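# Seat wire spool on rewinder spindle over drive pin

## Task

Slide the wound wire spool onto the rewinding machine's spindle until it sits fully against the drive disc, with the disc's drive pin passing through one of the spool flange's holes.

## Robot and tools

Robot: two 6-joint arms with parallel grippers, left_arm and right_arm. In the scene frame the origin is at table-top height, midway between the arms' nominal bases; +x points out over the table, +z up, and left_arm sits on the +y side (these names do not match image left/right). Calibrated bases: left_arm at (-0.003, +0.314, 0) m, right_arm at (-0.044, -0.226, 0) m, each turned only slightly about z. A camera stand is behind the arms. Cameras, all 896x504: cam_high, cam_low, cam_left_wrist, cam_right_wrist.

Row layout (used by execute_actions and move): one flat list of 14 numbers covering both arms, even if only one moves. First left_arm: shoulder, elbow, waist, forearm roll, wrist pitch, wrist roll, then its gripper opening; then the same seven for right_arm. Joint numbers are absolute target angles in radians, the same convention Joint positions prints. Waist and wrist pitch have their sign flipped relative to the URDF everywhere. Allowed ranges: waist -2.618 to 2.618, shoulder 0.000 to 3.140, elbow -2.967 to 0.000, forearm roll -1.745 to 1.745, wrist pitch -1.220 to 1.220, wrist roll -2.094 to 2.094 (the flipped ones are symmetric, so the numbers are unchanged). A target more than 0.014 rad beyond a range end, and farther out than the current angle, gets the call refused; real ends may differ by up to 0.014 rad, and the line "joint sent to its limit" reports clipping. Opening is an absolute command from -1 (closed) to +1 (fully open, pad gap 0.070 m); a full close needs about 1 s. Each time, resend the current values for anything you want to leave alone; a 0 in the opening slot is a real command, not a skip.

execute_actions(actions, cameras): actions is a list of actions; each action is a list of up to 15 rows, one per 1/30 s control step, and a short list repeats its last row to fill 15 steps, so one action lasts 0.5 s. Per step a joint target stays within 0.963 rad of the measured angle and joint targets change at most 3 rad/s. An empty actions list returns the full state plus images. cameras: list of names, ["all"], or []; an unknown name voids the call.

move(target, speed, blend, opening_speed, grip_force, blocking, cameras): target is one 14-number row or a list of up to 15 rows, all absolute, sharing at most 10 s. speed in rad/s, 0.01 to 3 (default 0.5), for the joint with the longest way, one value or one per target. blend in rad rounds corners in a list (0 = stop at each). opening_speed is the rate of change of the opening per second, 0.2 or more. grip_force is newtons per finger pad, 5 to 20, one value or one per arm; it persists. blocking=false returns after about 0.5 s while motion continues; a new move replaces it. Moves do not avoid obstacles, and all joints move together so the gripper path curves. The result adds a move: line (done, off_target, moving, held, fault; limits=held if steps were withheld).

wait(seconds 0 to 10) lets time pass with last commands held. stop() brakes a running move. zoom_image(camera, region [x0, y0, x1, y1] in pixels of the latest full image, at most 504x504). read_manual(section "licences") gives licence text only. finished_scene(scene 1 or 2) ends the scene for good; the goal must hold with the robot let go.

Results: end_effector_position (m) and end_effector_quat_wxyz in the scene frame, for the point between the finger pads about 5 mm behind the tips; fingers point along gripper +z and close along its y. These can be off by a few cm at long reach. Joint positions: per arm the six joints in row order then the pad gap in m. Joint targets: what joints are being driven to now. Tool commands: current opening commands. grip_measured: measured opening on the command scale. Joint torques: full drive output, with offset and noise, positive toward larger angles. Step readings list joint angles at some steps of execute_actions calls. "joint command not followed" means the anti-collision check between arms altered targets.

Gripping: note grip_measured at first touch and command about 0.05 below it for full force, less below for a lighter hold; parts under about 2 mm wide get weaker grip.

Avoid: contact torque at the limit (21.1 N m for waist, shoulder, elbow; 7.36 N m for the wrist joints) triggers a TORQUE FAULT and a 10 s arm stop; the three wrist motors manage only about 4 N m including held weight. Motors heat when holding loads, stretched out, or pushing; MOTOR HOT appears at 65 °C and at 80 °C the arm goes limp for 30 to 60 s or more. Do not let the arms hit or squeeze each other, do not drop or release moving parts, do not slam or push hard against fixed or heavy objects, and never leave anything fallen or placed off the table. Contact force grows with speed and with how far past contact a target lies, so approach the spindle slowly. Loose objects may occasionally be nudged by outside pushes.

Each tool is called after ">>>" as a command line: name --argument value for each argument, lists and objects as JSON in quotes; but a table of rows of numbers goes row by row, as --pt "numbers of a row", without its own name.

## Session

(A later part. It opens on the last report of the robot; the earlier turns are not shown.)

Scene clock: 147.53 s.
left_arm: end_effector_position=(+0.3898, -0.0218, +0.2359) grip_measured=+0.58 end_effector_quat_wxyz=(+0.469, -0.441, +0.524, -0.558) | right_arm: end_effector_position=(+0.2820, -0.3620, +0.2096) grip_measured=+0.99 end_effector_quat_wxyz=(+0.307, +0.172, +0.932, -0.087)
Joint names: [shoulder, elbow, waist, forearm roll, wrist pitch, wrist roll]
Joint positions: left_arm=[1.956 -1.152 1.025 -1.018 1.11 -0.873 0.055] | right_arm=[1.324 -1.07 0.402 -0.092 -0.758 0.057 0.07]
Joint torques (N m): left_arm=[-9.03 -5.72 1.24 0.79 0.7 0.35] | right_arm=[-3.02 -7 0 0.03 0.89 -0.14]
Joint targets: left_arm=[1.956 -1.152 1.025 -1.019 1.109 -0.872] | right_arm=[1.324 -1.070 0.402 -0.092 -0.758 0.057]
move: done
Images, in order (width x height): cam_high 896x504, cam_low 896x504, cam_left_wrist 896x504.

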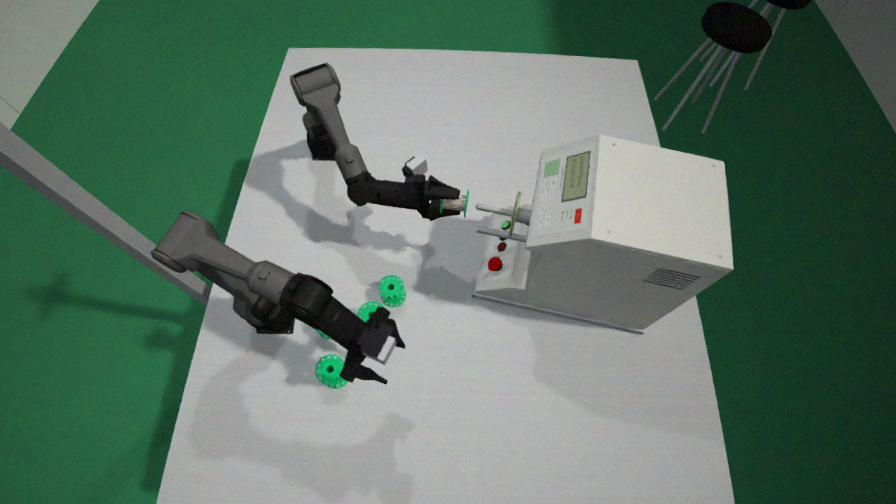

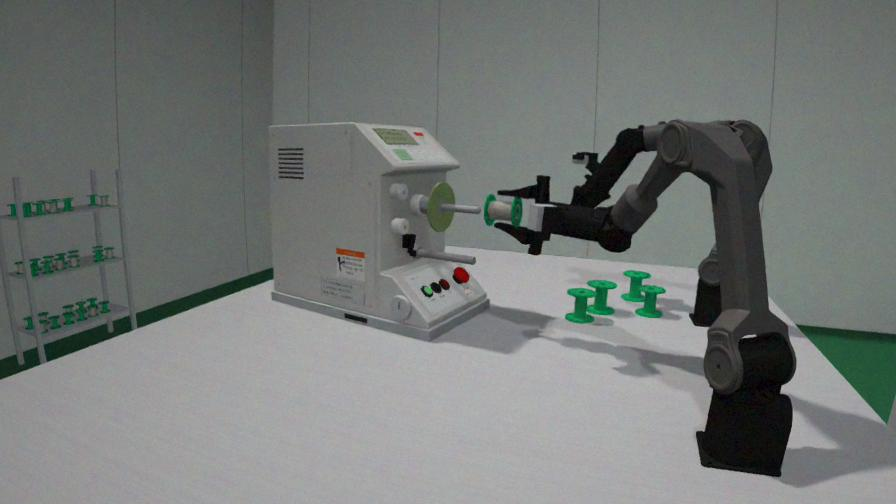

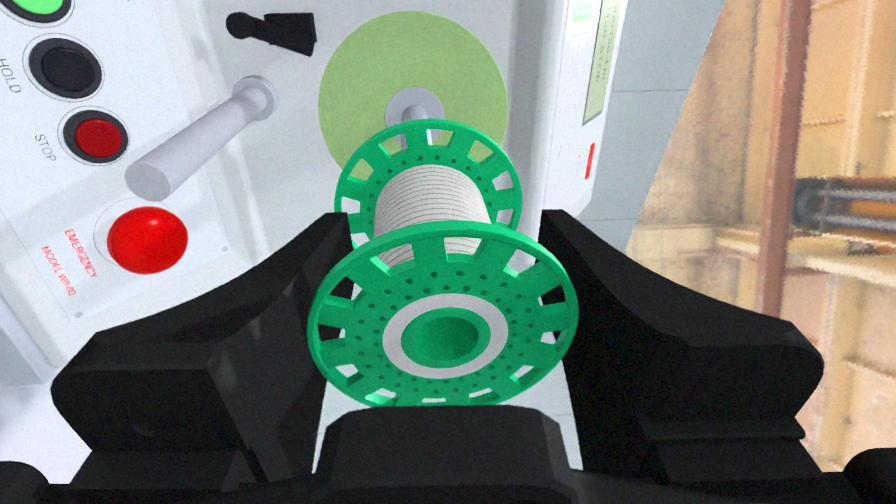

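>>> move --target '[1.9587, -1.147, 1.0237, -1.015, 1.112, -0.880, 0.35, 1.324, -1.07, 0.402, -0.092, -0.758, 0.057, 1]' --speed 0.12 --cameras '["cam_left_wrist","cam_low","cam_high"]'

>>> zoom_image --camera "cam_low" --region '[430, 180, 530, 250]'

>>> zoom_image --camera "cam_high" --region '[430, 180, 530, 250]'

>>> zoom_image --camera "cam_left_wrist" --region '[330, 80, 530, 280]'

Scene clock: 153.00 s.
left_arm: end_effector_position=(+0.3895, -0.0216, +0.2340) grip_measured=+0.58 end_effector_quat_wxyz=(+0.469, -0.441, +0.524, -0.558) | right_arm: end_effector_position=(+0.2820, -0.3620, +0.2096) grip_measured=+0.99 end_effector_quat_wxyz=(+0.307, +0.172, +0.932, -0.087)
Joint names: [shoulder, elbow, waist, forearm roll, wrist pitch, wrist roll]
Joint positions: left_arm=[1.958 -1.147 1.025 -1.015 1.112 -0.88 0.055] | right_arm=[1.324 -1.07 0.402 -0.092 -0.758 0.057 0.07]
Joint torques (N m): left_arm=[-8.77 -5.65 -0.31 0.93 0.84 -0.04] | right_arm=[-3.08 -7.01 0.01 0.03 0.9 -0.14]
Joint targets: left_arm=[1.959 -1.147 1.024 -1.015 1.112 -0.880] | right_arm=[1.324 -1.070 0.402 -0.092 -0.758 0.057]
move: done
Images, in order (width x height): cam_high 896x504, cam_low 896x504, cam_left_wrist 896x504.

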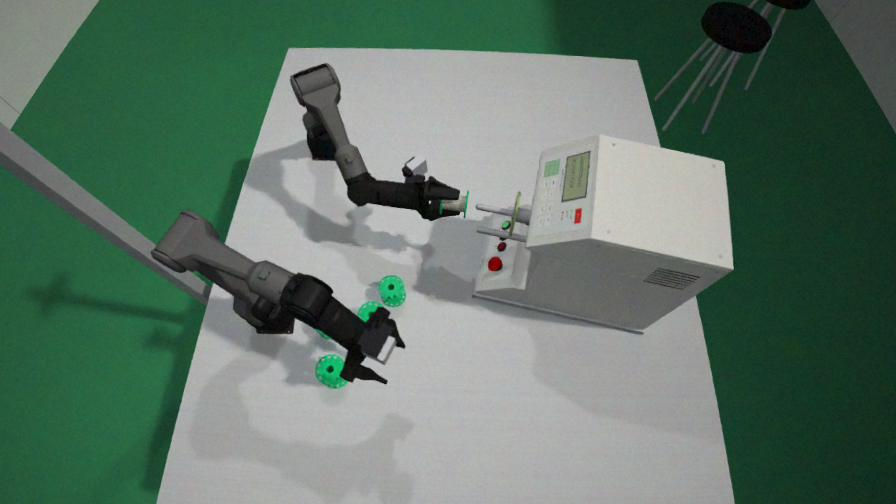

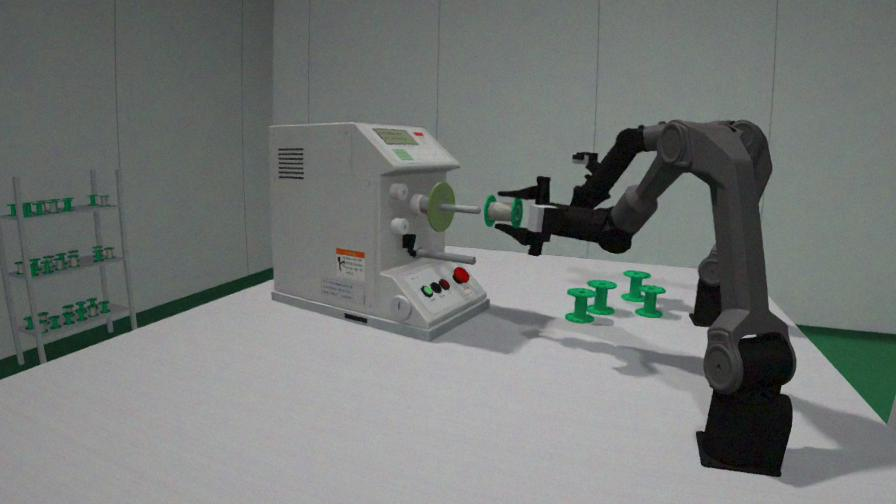

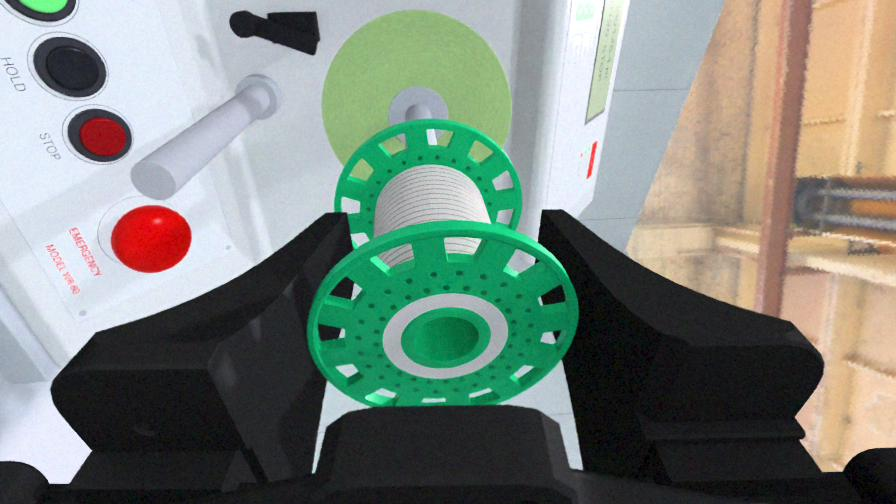

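Scaled by 5.040 from the camera's 896x504 image, which has a finer 1280x720 frame.

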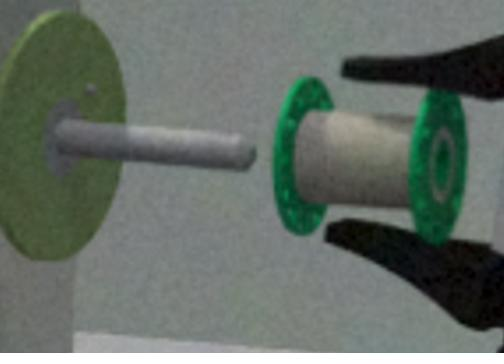

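Scaled by 5.040 from the camera's 896x504 image, which has a finer 1280x720 frame.

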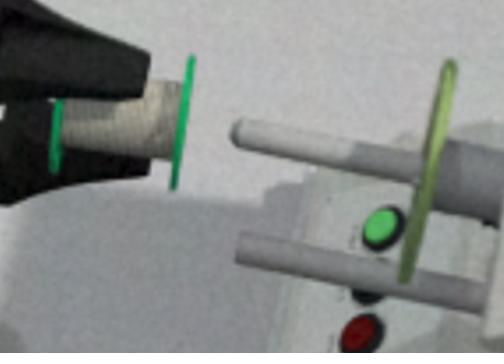

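Scaled by 2.520 from the camera's 896x504 image, which has a finer 1280x720 frame.

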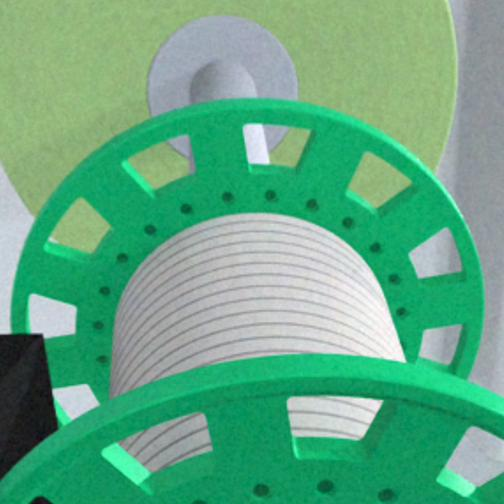

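>>> move --target '[2.0065, -1.2287, 0.9709, -0.984, 1.060, -0.872, 0.35, 1.324, -1.07, 0.402, -0.092, -0.758, 0.057, 1]' --speed 0.08 --cameras '["cam_left_wrist","cam_low","cam_high"]'

>>> zoom_image --camera "cam_low" --region '[430, 180, 530, 250]'

>>> zoom_image --camera "cam_high" --region '[430, 180, 530, 250]'

Scene clock: 158.23 s.
left_arm: end_effector_position=(+0.4144, -0.0258, +0.2329) grip_measured=+0.58 end_effector_quat_wxyz=(+0.469, -0.441, +0.525, -0.557) | right_arm: end_effector_position=(+0.2820, -0.3620, +0.2096) grip_measured=+0.99 end_effector_quat_wxyz=(+0.307, +0.172, +0.932, -0.087)
Joint names: [shoulder, elbow, waist, forearm roll, wrist pitch, wrist roll]
Joint positions: left_arm=[2.007 -1.229 0.971 -0.984 1.059 -0.872 0.055] | right_arm=[1.324 -1.07 0.402 -0.092 -0.758 0.057 0.07]
Joint torques (N m): left_arm=[-10.2 -8.37 -0.12 0.96 0.96 0.32] | right_arm=[-3.06 -7.02 0 0.03 0.9 -0.14]
Joint targets: left_arm=[2.006 -1.229 0.971 -0.984 1.060 -0.872] | right_arm=[1.324 -1.070 0.402 -0.092 -0.758 0.057]
move: done
Images, in order (width x height): cam_high 896x504, cam_low 896x504, cam_left_wrist 896x504.

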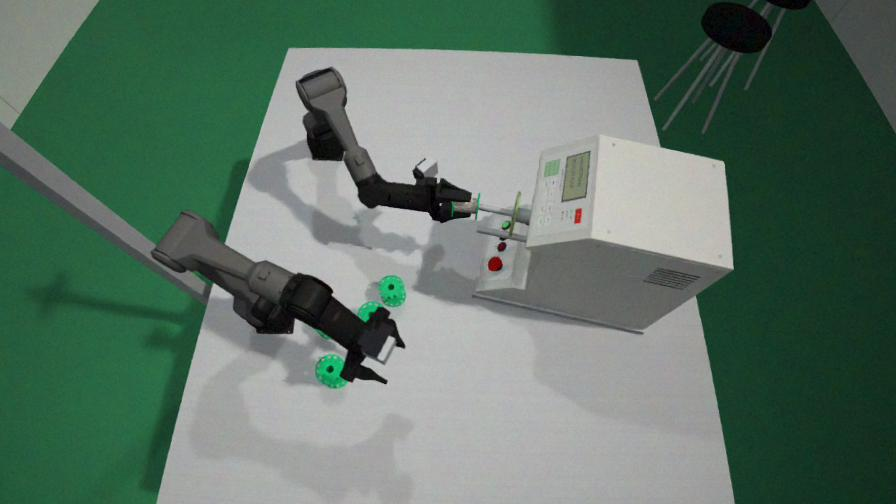

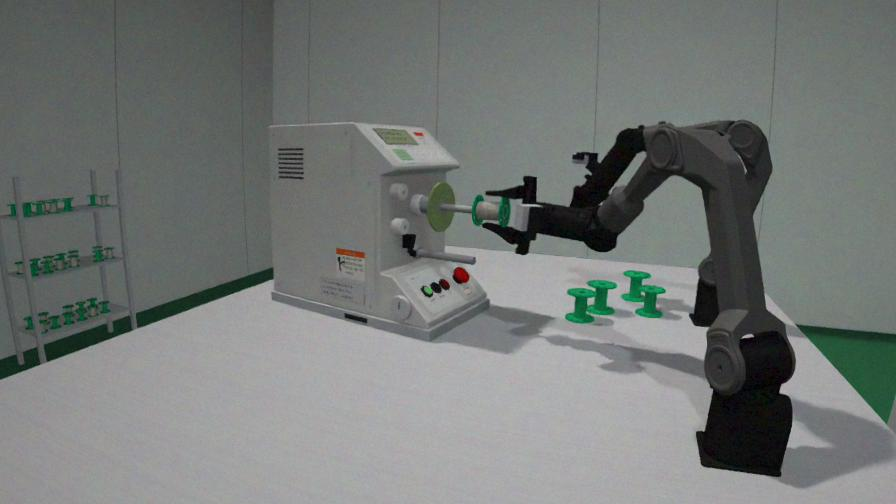

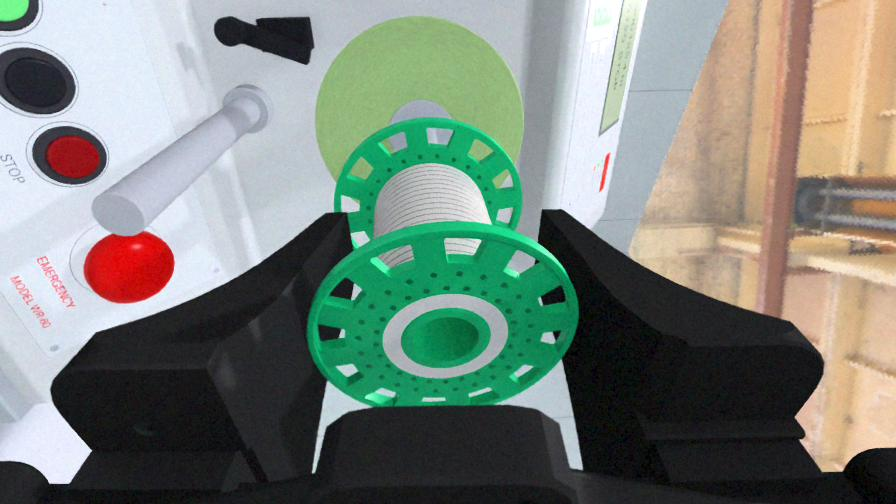

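Scaled by 5.040 from the camera's 896x504 image, which has a finer 1280x720 frame.

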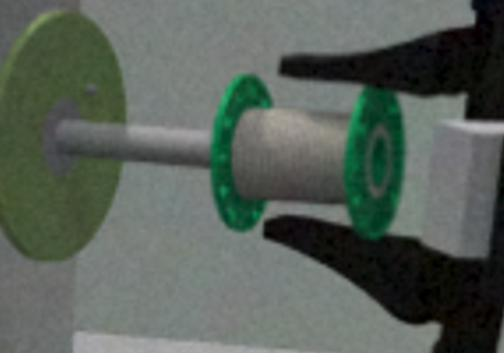

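Scaled by 5.040 from the camera's 896x504 image, which has a finer 1280x720 frame.

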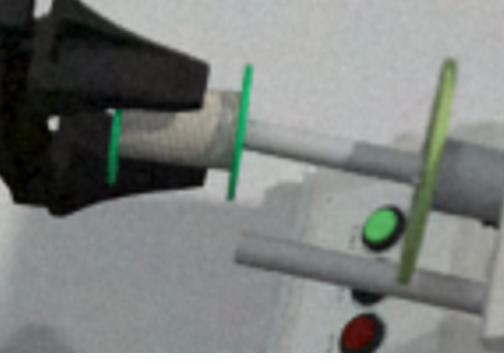

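>>> move --target '[2.0323, -1.274, 0.9467, -0.972, 1.0335, -0.8657, 0.35, 1.324, -1.07, 0.402, -0.092, -0.758, 0.057, 1]' --speed 0.08 --cameras '["cam_left_wrist","cam_low","cam_high"]'

>>> zoom_image --camera "cam_low" --region '[430, 180, 530, 250]'

>>> zoom_image --camera "cam_high" --region '[430, 180, 530, 250]'

Scene clock: 160.97 s.
left_arm: end_effector_position=(+0.4257, -0.0288, +0.2369) grip_measured=+0.56 end_effector_quat_wxyz=(+0.469, -0.440, +0.522, -0.560) | right_arm: end_effector_position=(+0.2820, -0.3620, +0.2096) grip_measured=+0.99 end_effector_quat_wxyz=(+0.307, +0.172, +0.932, -0.087)
Joint names: [shoulder, elbow, waist, forearm roll, wrist pitch, wrist roll]
Joint positions: left_arm=[2.028 -1.276 0.949 -0.97 1.036 -0.866 0.055] | right_arm=[1.324 -1.07 0.402 -0.092 -0.758 0.057 0.07]
Joint torques (N m): left_arm=[-5.33 -7.36 -4.21 0.16 -0.05 0.36] | right_arm=[-3.05 -7 -0.03 0.03 0.9 -0.14]
Joint targets: left_arm=[2.032 -1.274 0.947 -0.972 1.034 -0.866] | right_arm=[1.324 -1.070 0.402 -0.092 -0.758 0.057]
move: done
Images, in order (width x height): cam_high 896x504, cam_low 896x504, cam_left_wrist 896x504.

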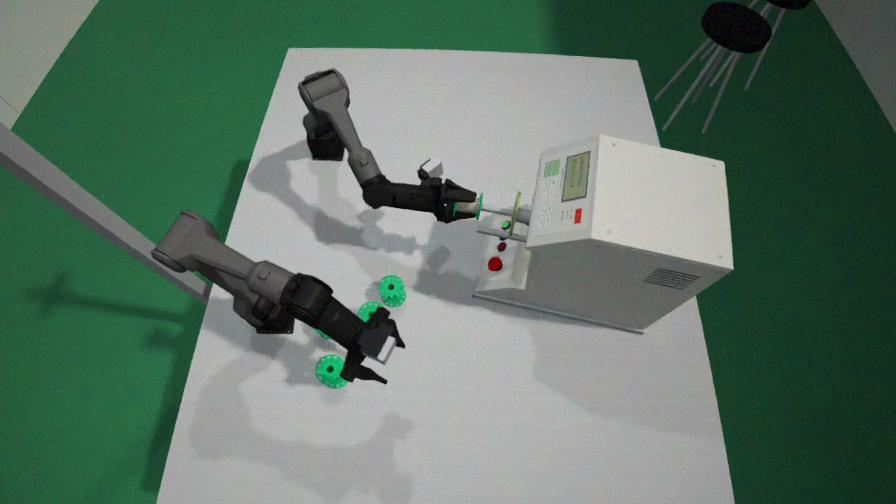

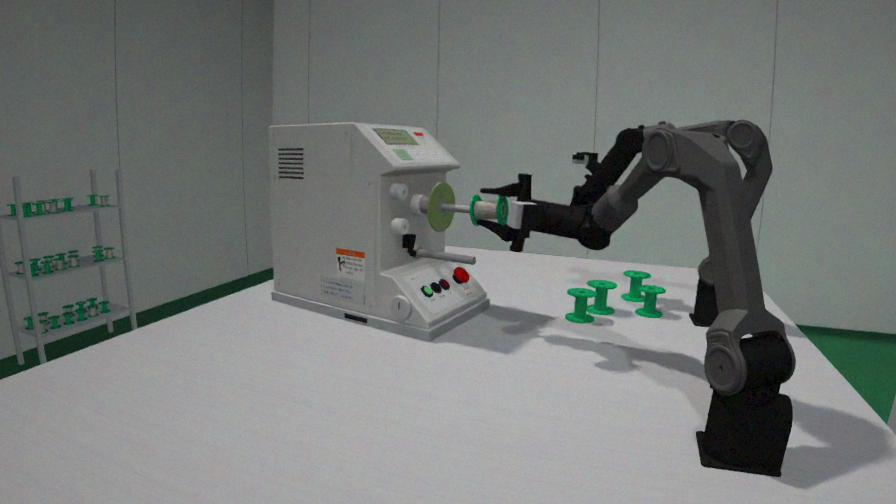

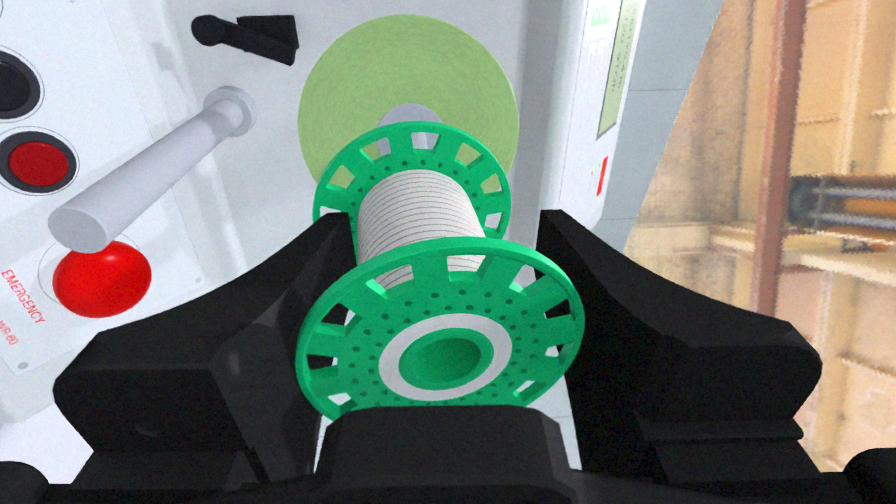

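Scaled by 5.040 from the camera's 896x504 image, which has a finer 1280x720 frame.

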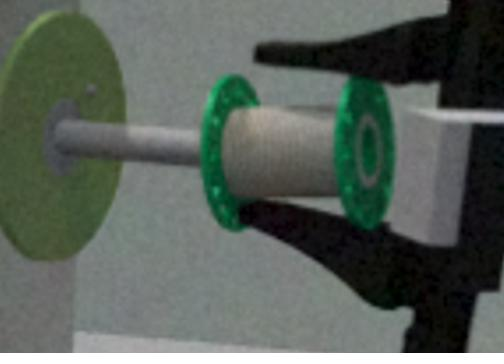

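Scaled by 5.040 from the camera's 896x504 image, which has a finer 1280x720 frame.

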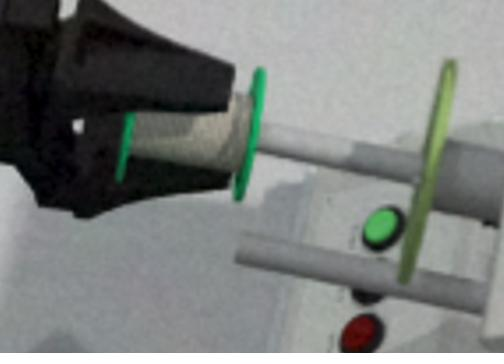

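>>> move --target '[1.9587, -1.147, 1.0237, -1.015, 1.112, -0.880, 0.35, 1.324, -1.07, 0.402, -0.092, -0.758, 0.057, 1]' --speed 0.12 --cameras '["cam_left_wrist","cam_low","cam_high"]'

>>> zoom_image --camera "cam_low" --region '[430, 180, 530, 250]'

>>> zoom_image --camera "cam_high" --region '[430, 180, 530, 250]'

>>> zoom_image --camera "cam_left_wrist" --region '[290, 80, 590, 420]'

Scene clock: 171.97 s.
left_arm: end_effector_position=(+0.3896, -0.0214, +0.2334) grip_measured=+0.57 end_effector_quat_wxyz=(+0.469, -0.441, +0.525, -0.557) | right_arm: end_effector_position=(+0.2820, -0.3620, +0.2096) grip_measured=+0.99 end_effector_quat_wxyz=(+0.307, +0.172, +0.932, -0.087)
Joint names: [shoulder, elbow, waist, forearm roll, wrist pitch, wrist roll]
Joint positions: left_arm=[1.958 -1.146 1.024 -1.015 1.113 -0.879 0.055] | right_arm=[1.324 -1.07 0.402 -0.092 -0.758 0.057 0.07]
Joint torques (N m): left_arm=[-9.98 -6.83 0.44 0.91 0.68 0.01] | right_arm=[-3.05 -7.04 0 0.03 0.91 -0.14]
Joint targets: left_arm=[1.959 -1.147 1.024 -1.015 1.112 -0.880] | right_arm=[1.324 -1.070 0.402 -0.092 -0.758 0.057]
move: done
Images, in order (width x height): cam_high 896x504, cam_low 896x504, cam_left_wrist 896x504.

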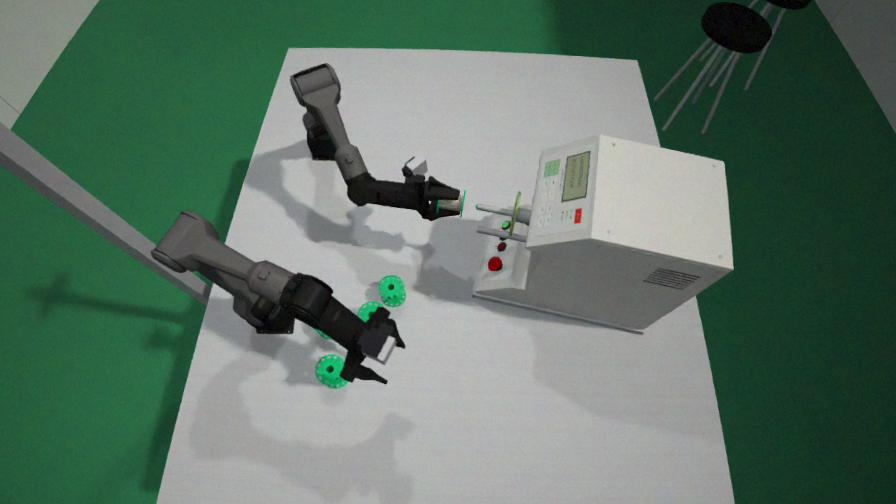

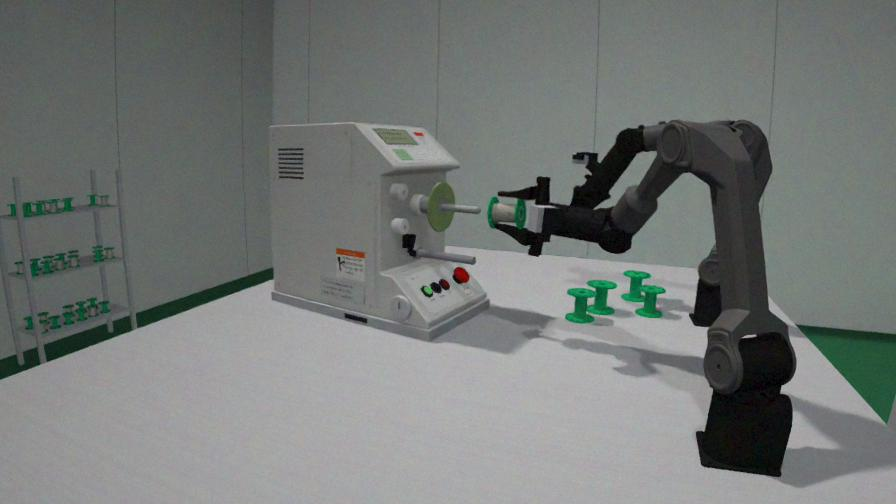

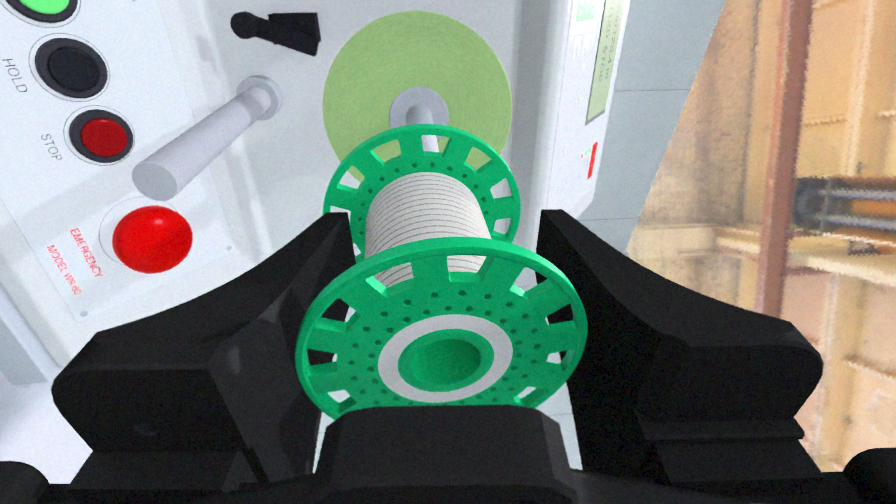

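Scaled by 5.040 from the camera's 896x504 image, which has a finer 1280x720 frame.

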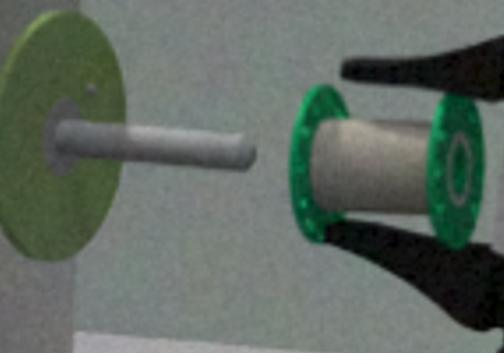

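Scaled by 5.040 from the camera's 896x504 image, which has a finer 1280x720 frame.

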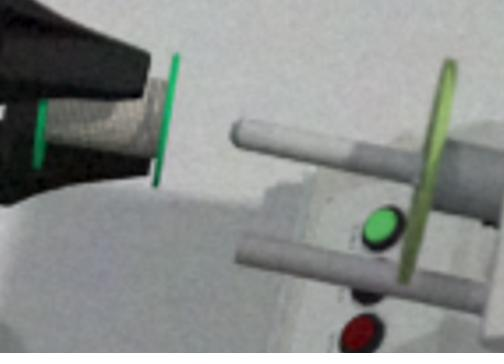

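Scaled by 1.482 from the camera's 896x504 image, which has a finer 1280x720 frame.

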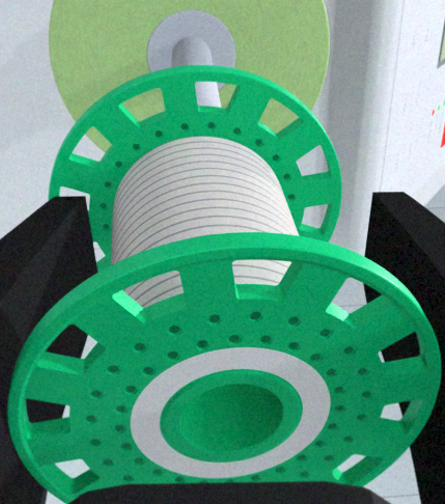

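>>> move --target '[1.977, -1.140, 1.0235, -0.978, 1.156, -0.915, 0.35, 1.324, -1.07, 0.402, -0.092, -0.758, 0.057, 1]' --speed 0.12 --cameras '["cam_left_wrist","cam_low","cam_high"]'

>>> zoom_image --camera "cam_low" --region '[440, 180, 520, 240]'

>>> zoom_image --camera "cam_high" --region '[430, 180, 530, 250]'

>>> zoom_image --camera "cam_left_wrist" --region '[290, 80, 590, 420]'

Scene clock: 175.57 s.
left_arm: end_effector_position=(+0.3896, -0.0218, +0.2346) grip_measured=+0.57 end_effector_quat_wxyz=(+0.478, -0.432, +0.513, -0.568) | right_arm: end_effector_position=(+0.2820, -0.3620, +0.2096) grip_measured=+0.99 end_effector_quat_wxyz=(+0.307, +0.172, +0.932, -0.087)
Joint names: [shoulder, elbow, waist, forearm roll, wrist pitch, wrist roll]
Joint positions: left_arm=[1.977 -1.14 1.024 -0.977 1.157 -0.915 0.055] | right_arm=[1.324 -1.07 0.402 -0.092 -0.758 0.057 0.07]
Joint torques (N m): left_arm=[-9.24 -5.41 -0.31 0.75 0.7 0.24] | right_arm=[-3.07 -7.04 0.01 0.02 0.9 -0.14]
Joint targets: left_arm=[1.977 -1.140 1.024 -0.978 1.156 -0.915] | right_arm=[1.324 -1.070 0.402 -0.092 -0.758 0.057]
move: done
Images, in order (width x height): cam_high 896x504, cam_low 896x504, cam_left_wrist 896x504.

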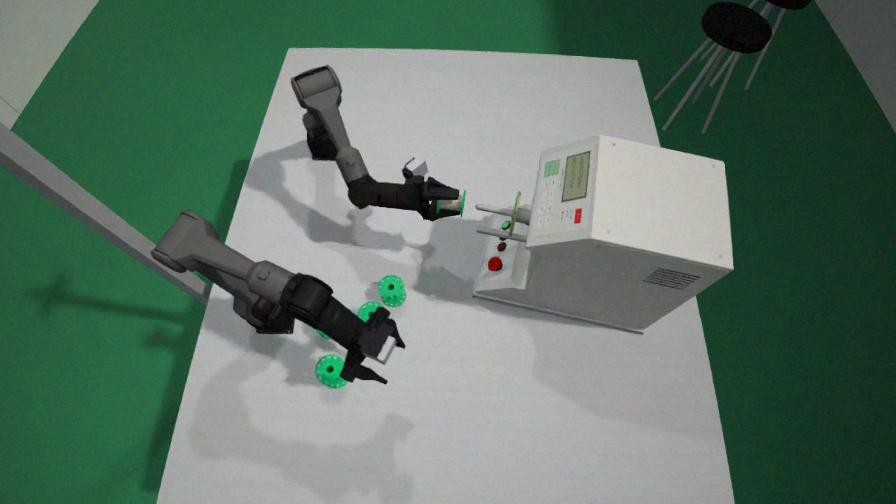

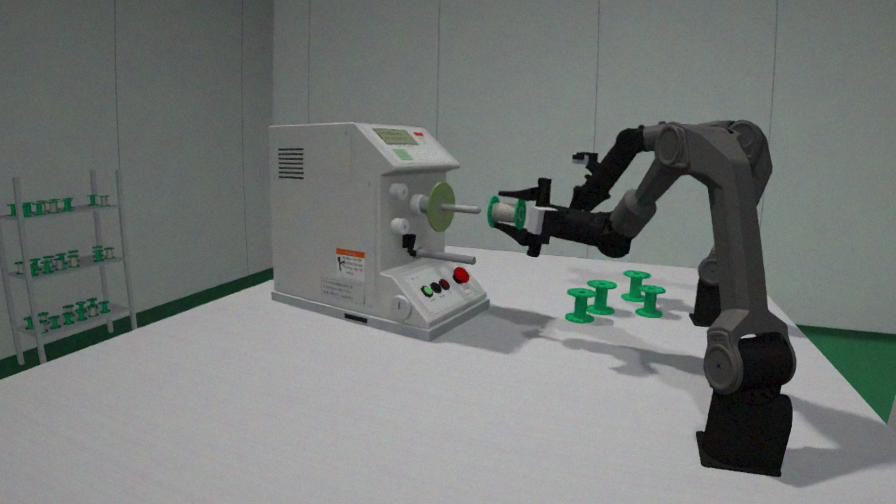

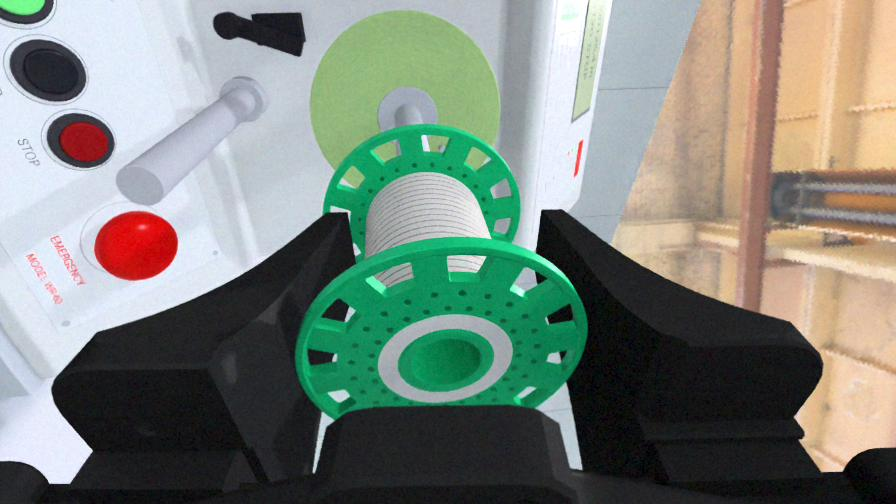

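Scaled by 6.300 from the camera's 896x504 image, which has a finer 1280x720 frame.

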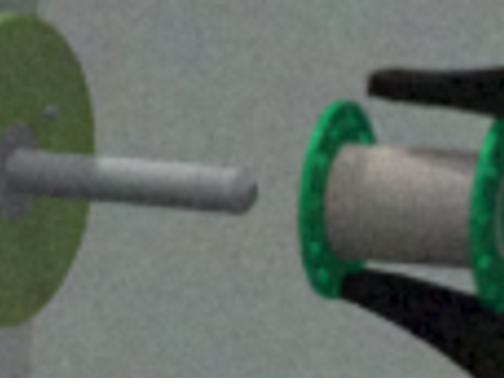

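Scaled by 5.040 from the camera's 896x504 image, which has a finer 1280x720 frame.

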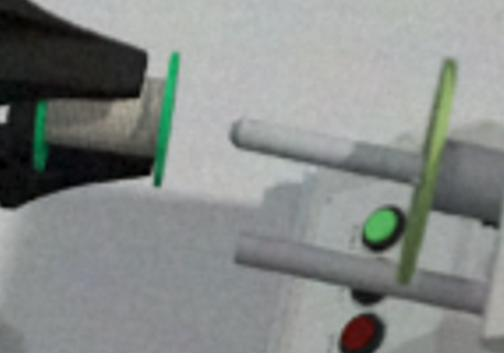

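Scaled by 1.482 from the camera's 896x504 image, which has a finer 1280x720 frame.

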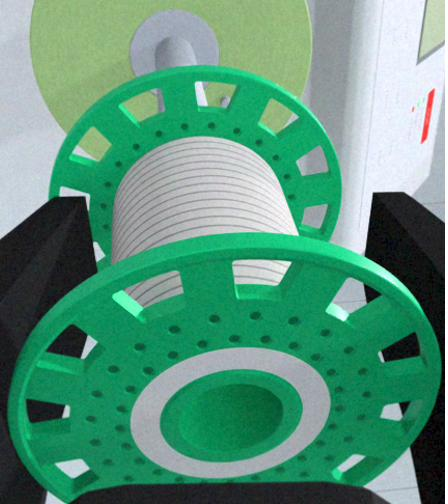

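>>> move --target '[2.020, -1.217, 0.9556, -0.910, 1.081, -0.929, 0.3, 1.324, -1.07, 0.402, -0.092, -0.758, 0.057, 1]' --speed 0.08 --cameras '["cam_left_wrist","cam_low","cam_high"]'

>>> zoom_image --camera "cam_low" --region '[430, 180, 530, 250]'

>>> zoom_image --camera "cam_high" --region '[430, 180, 530, 250]'

Scene clock: 181.87 s.
left_arm: end_effector_position=(+0.4174, -0.0272, +0.2349) grip_measured=+0.57 end_effector_quat_wxyz=(+0.471, -0.426, +0.518, -0.573) | right_arm: end_effector_position=(+0.2820, -0.3620, +0.2096) grip_measured=+0.99 end_effector_quat_wxyz=(+0.307, +0.172, +0.932, -0.087)
Joint names: [shoulder, elbow, waist, forearm roll, wrist pitch, wrist roll]
Joint positions: left_arm=[2.02 -1.218 0.955 -0.909 1.08 -0.929 0.055] | right_arm=[1.324 -1.07 0.402 -0.092 -0.758 0.057 0.07]
Joint torques (N m): left_arm=[-9.74 -7.36 0.46 0.71 0.86 0.02] | right_arm=[-3.07 -7.02 -0.01 0.03 0.91 -0.14]
Joint targets: left_arm=[2.020 -1.217 0.956 -0.910 1.081 -0.929] | right_arm=[1.324 -1.070 0.402 -0.092 -0.758 0.057]
move: done
Images, in order (width x height): cam_high 896x504, cam_low 896x504, cam_left_wrist 896x504.

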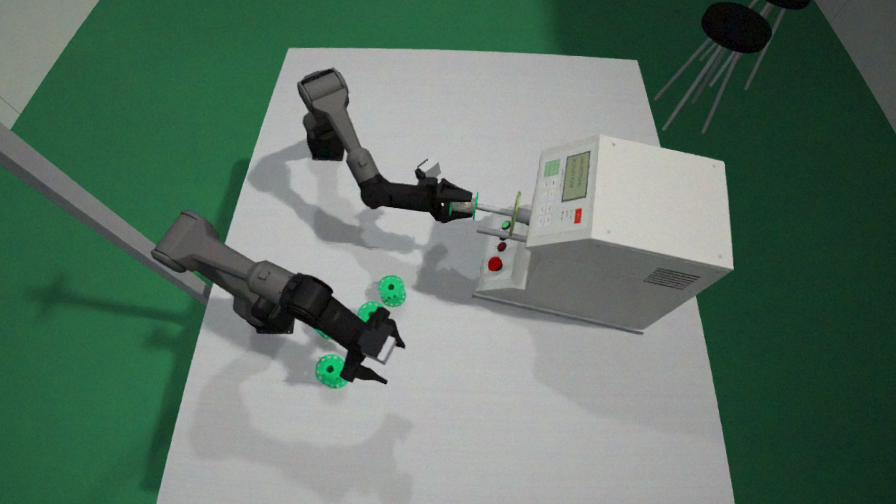

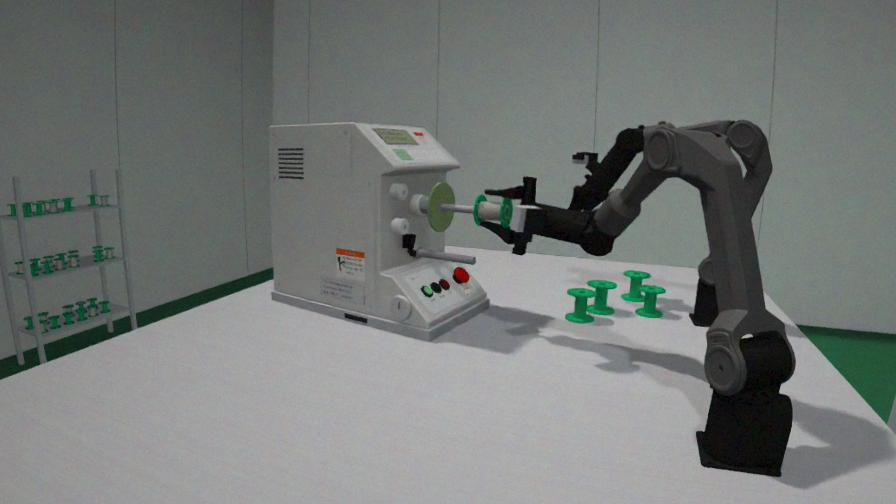

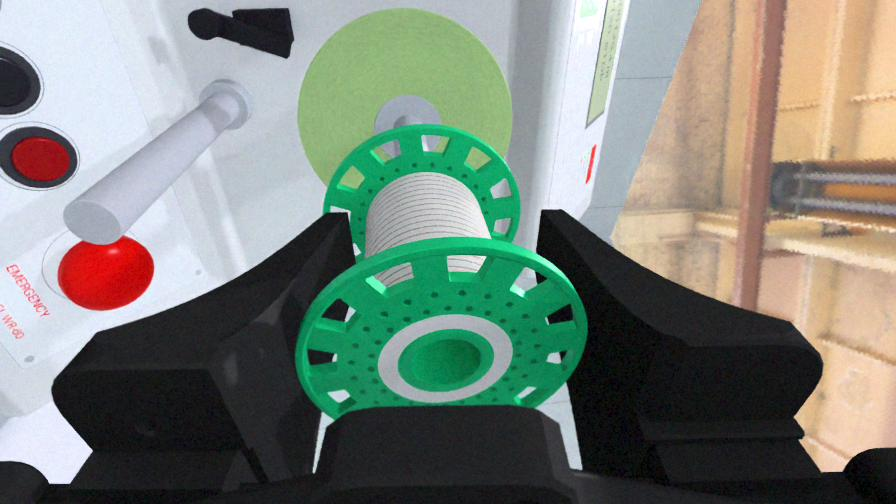

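Scaled by 5.040 from the camera's 896x504 image, which has a finer 1280x720 frame.

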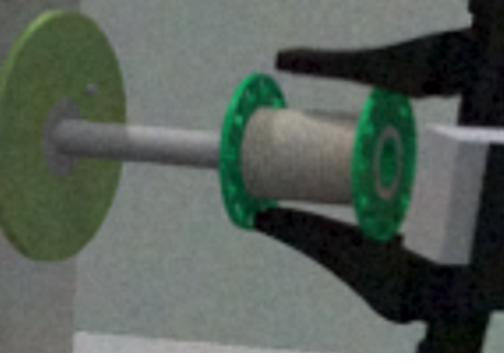

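Scaled by 5.040 from the camera's 896x504 image, which has a finer 1280x720 frame.

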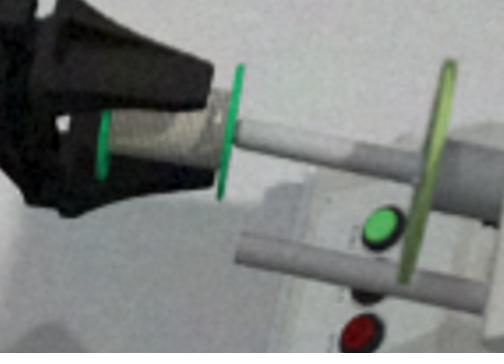

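>>> move --target '[2.0387, -1.2465, 0.9407, -0.9024, 1.0643, -0.9253, 0.3, 1.324, -1.07, 0.402, -0.092, -0.758, 0.057, 1]' --speed 0.05 --cameras '["cam_left_wrist","cam_low","cam_high"]'

>>> zoom_image --camera "cam_low" --region '[430, 180, 530, 250]'

>>> zoom_image --camera "cam_high" --region '[430, 180, 530, 250]'

Scene clock: 184.03 s.
left_arm: end_effector_position=(+0.4252, -0.0289, +0.2338) grip_measured=+0.57 end_effector_quat_wxyz=(+0.471, -0.426, +0.519, -0.573) | right_arm: end_effector_position=(+0.2820, -0.3620, +0.2096) grip_measured=+0.99 end_effector_quat_wxyz=(+0.307, +0.172, +0.932, -0.087)
Joint names: [shoulder, elbow, waist, forearm roll, wrist pitch, wrist roll]
Joint positions: left_arm=[2.039 -1.247 0.94 -0.902 1.064 -0.926 0.055] | right_arm=[1.324 -1.07 0.402 -0.092 -0.758 0.057 0.07]
Joint torques (N m): left_arm=[-9.67 -7.89 0.01 0.84 0.74 0.33] | right_arm=[-3.09 -6.99 0.04 0.03 0.9 -0.14]
Joint targets: left_arm=[2.039 -1.247 0.941 -0.902 1.064 -0.925] | right_arm=[1.324 -1.070 0.402 -0.092 -0.758 0.057]
move: done
Images, in order (width x height): cam_high 896x504, cam_low 896x504, cam_left_wrist 896x504.

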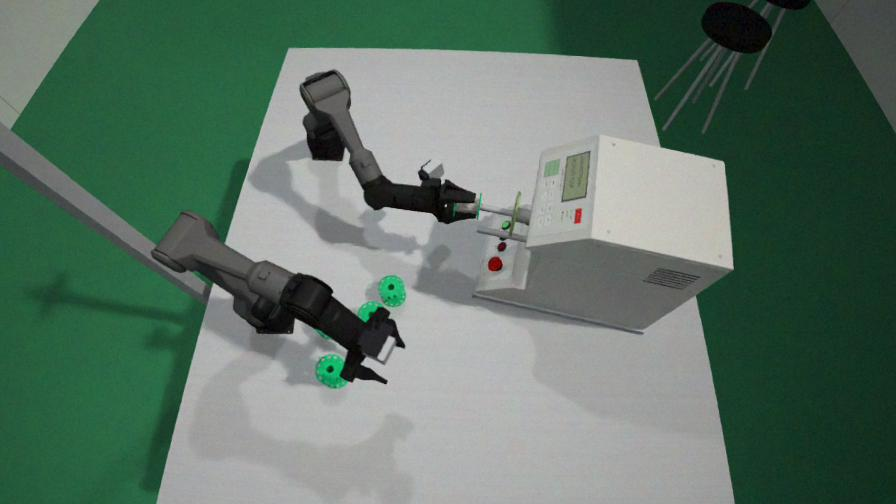

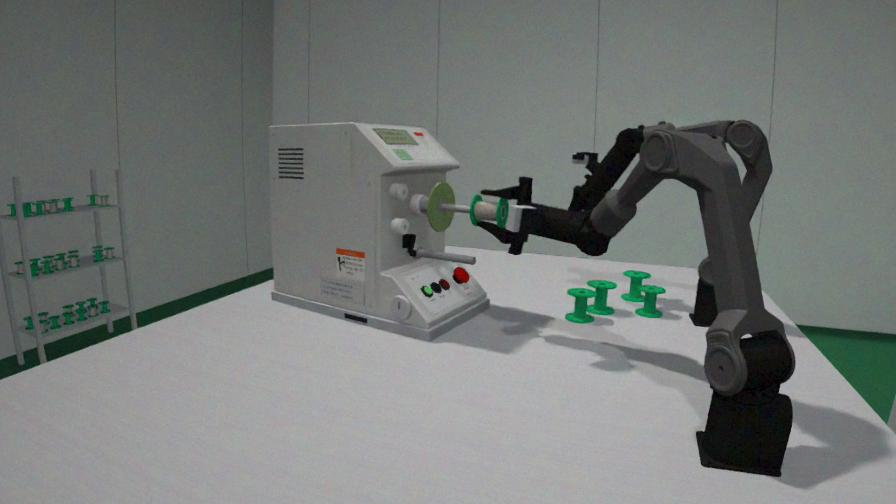

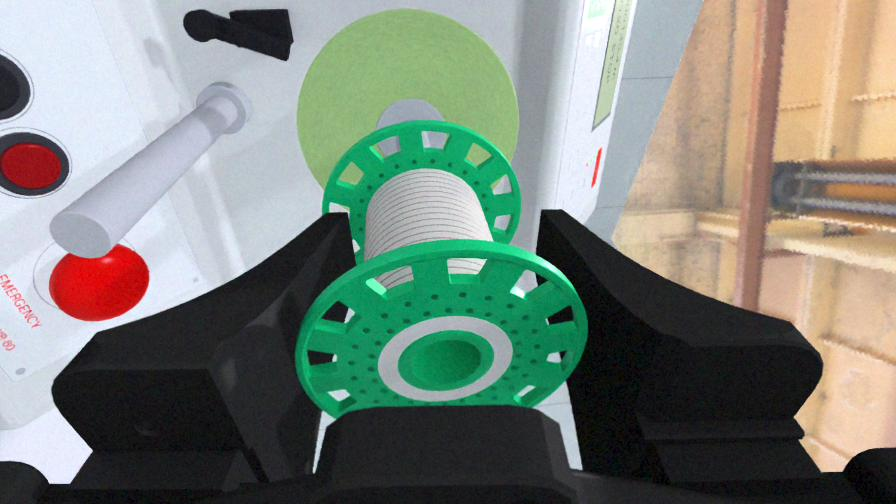

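Scaled by 5.040 from the camera's 896x504 image, which has a finer 1280x720 frame.

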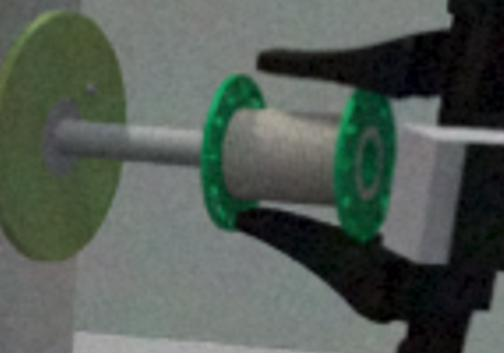

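Scaled by 5.040 from the camera's 896x504 image, which has a finer 1280x720 frame.

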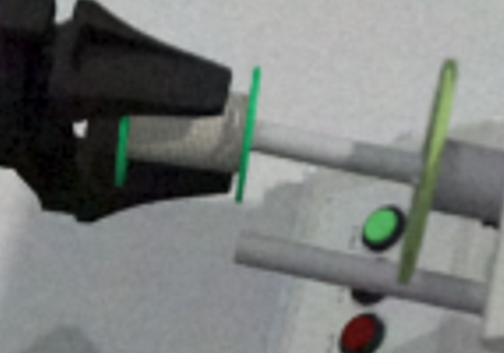

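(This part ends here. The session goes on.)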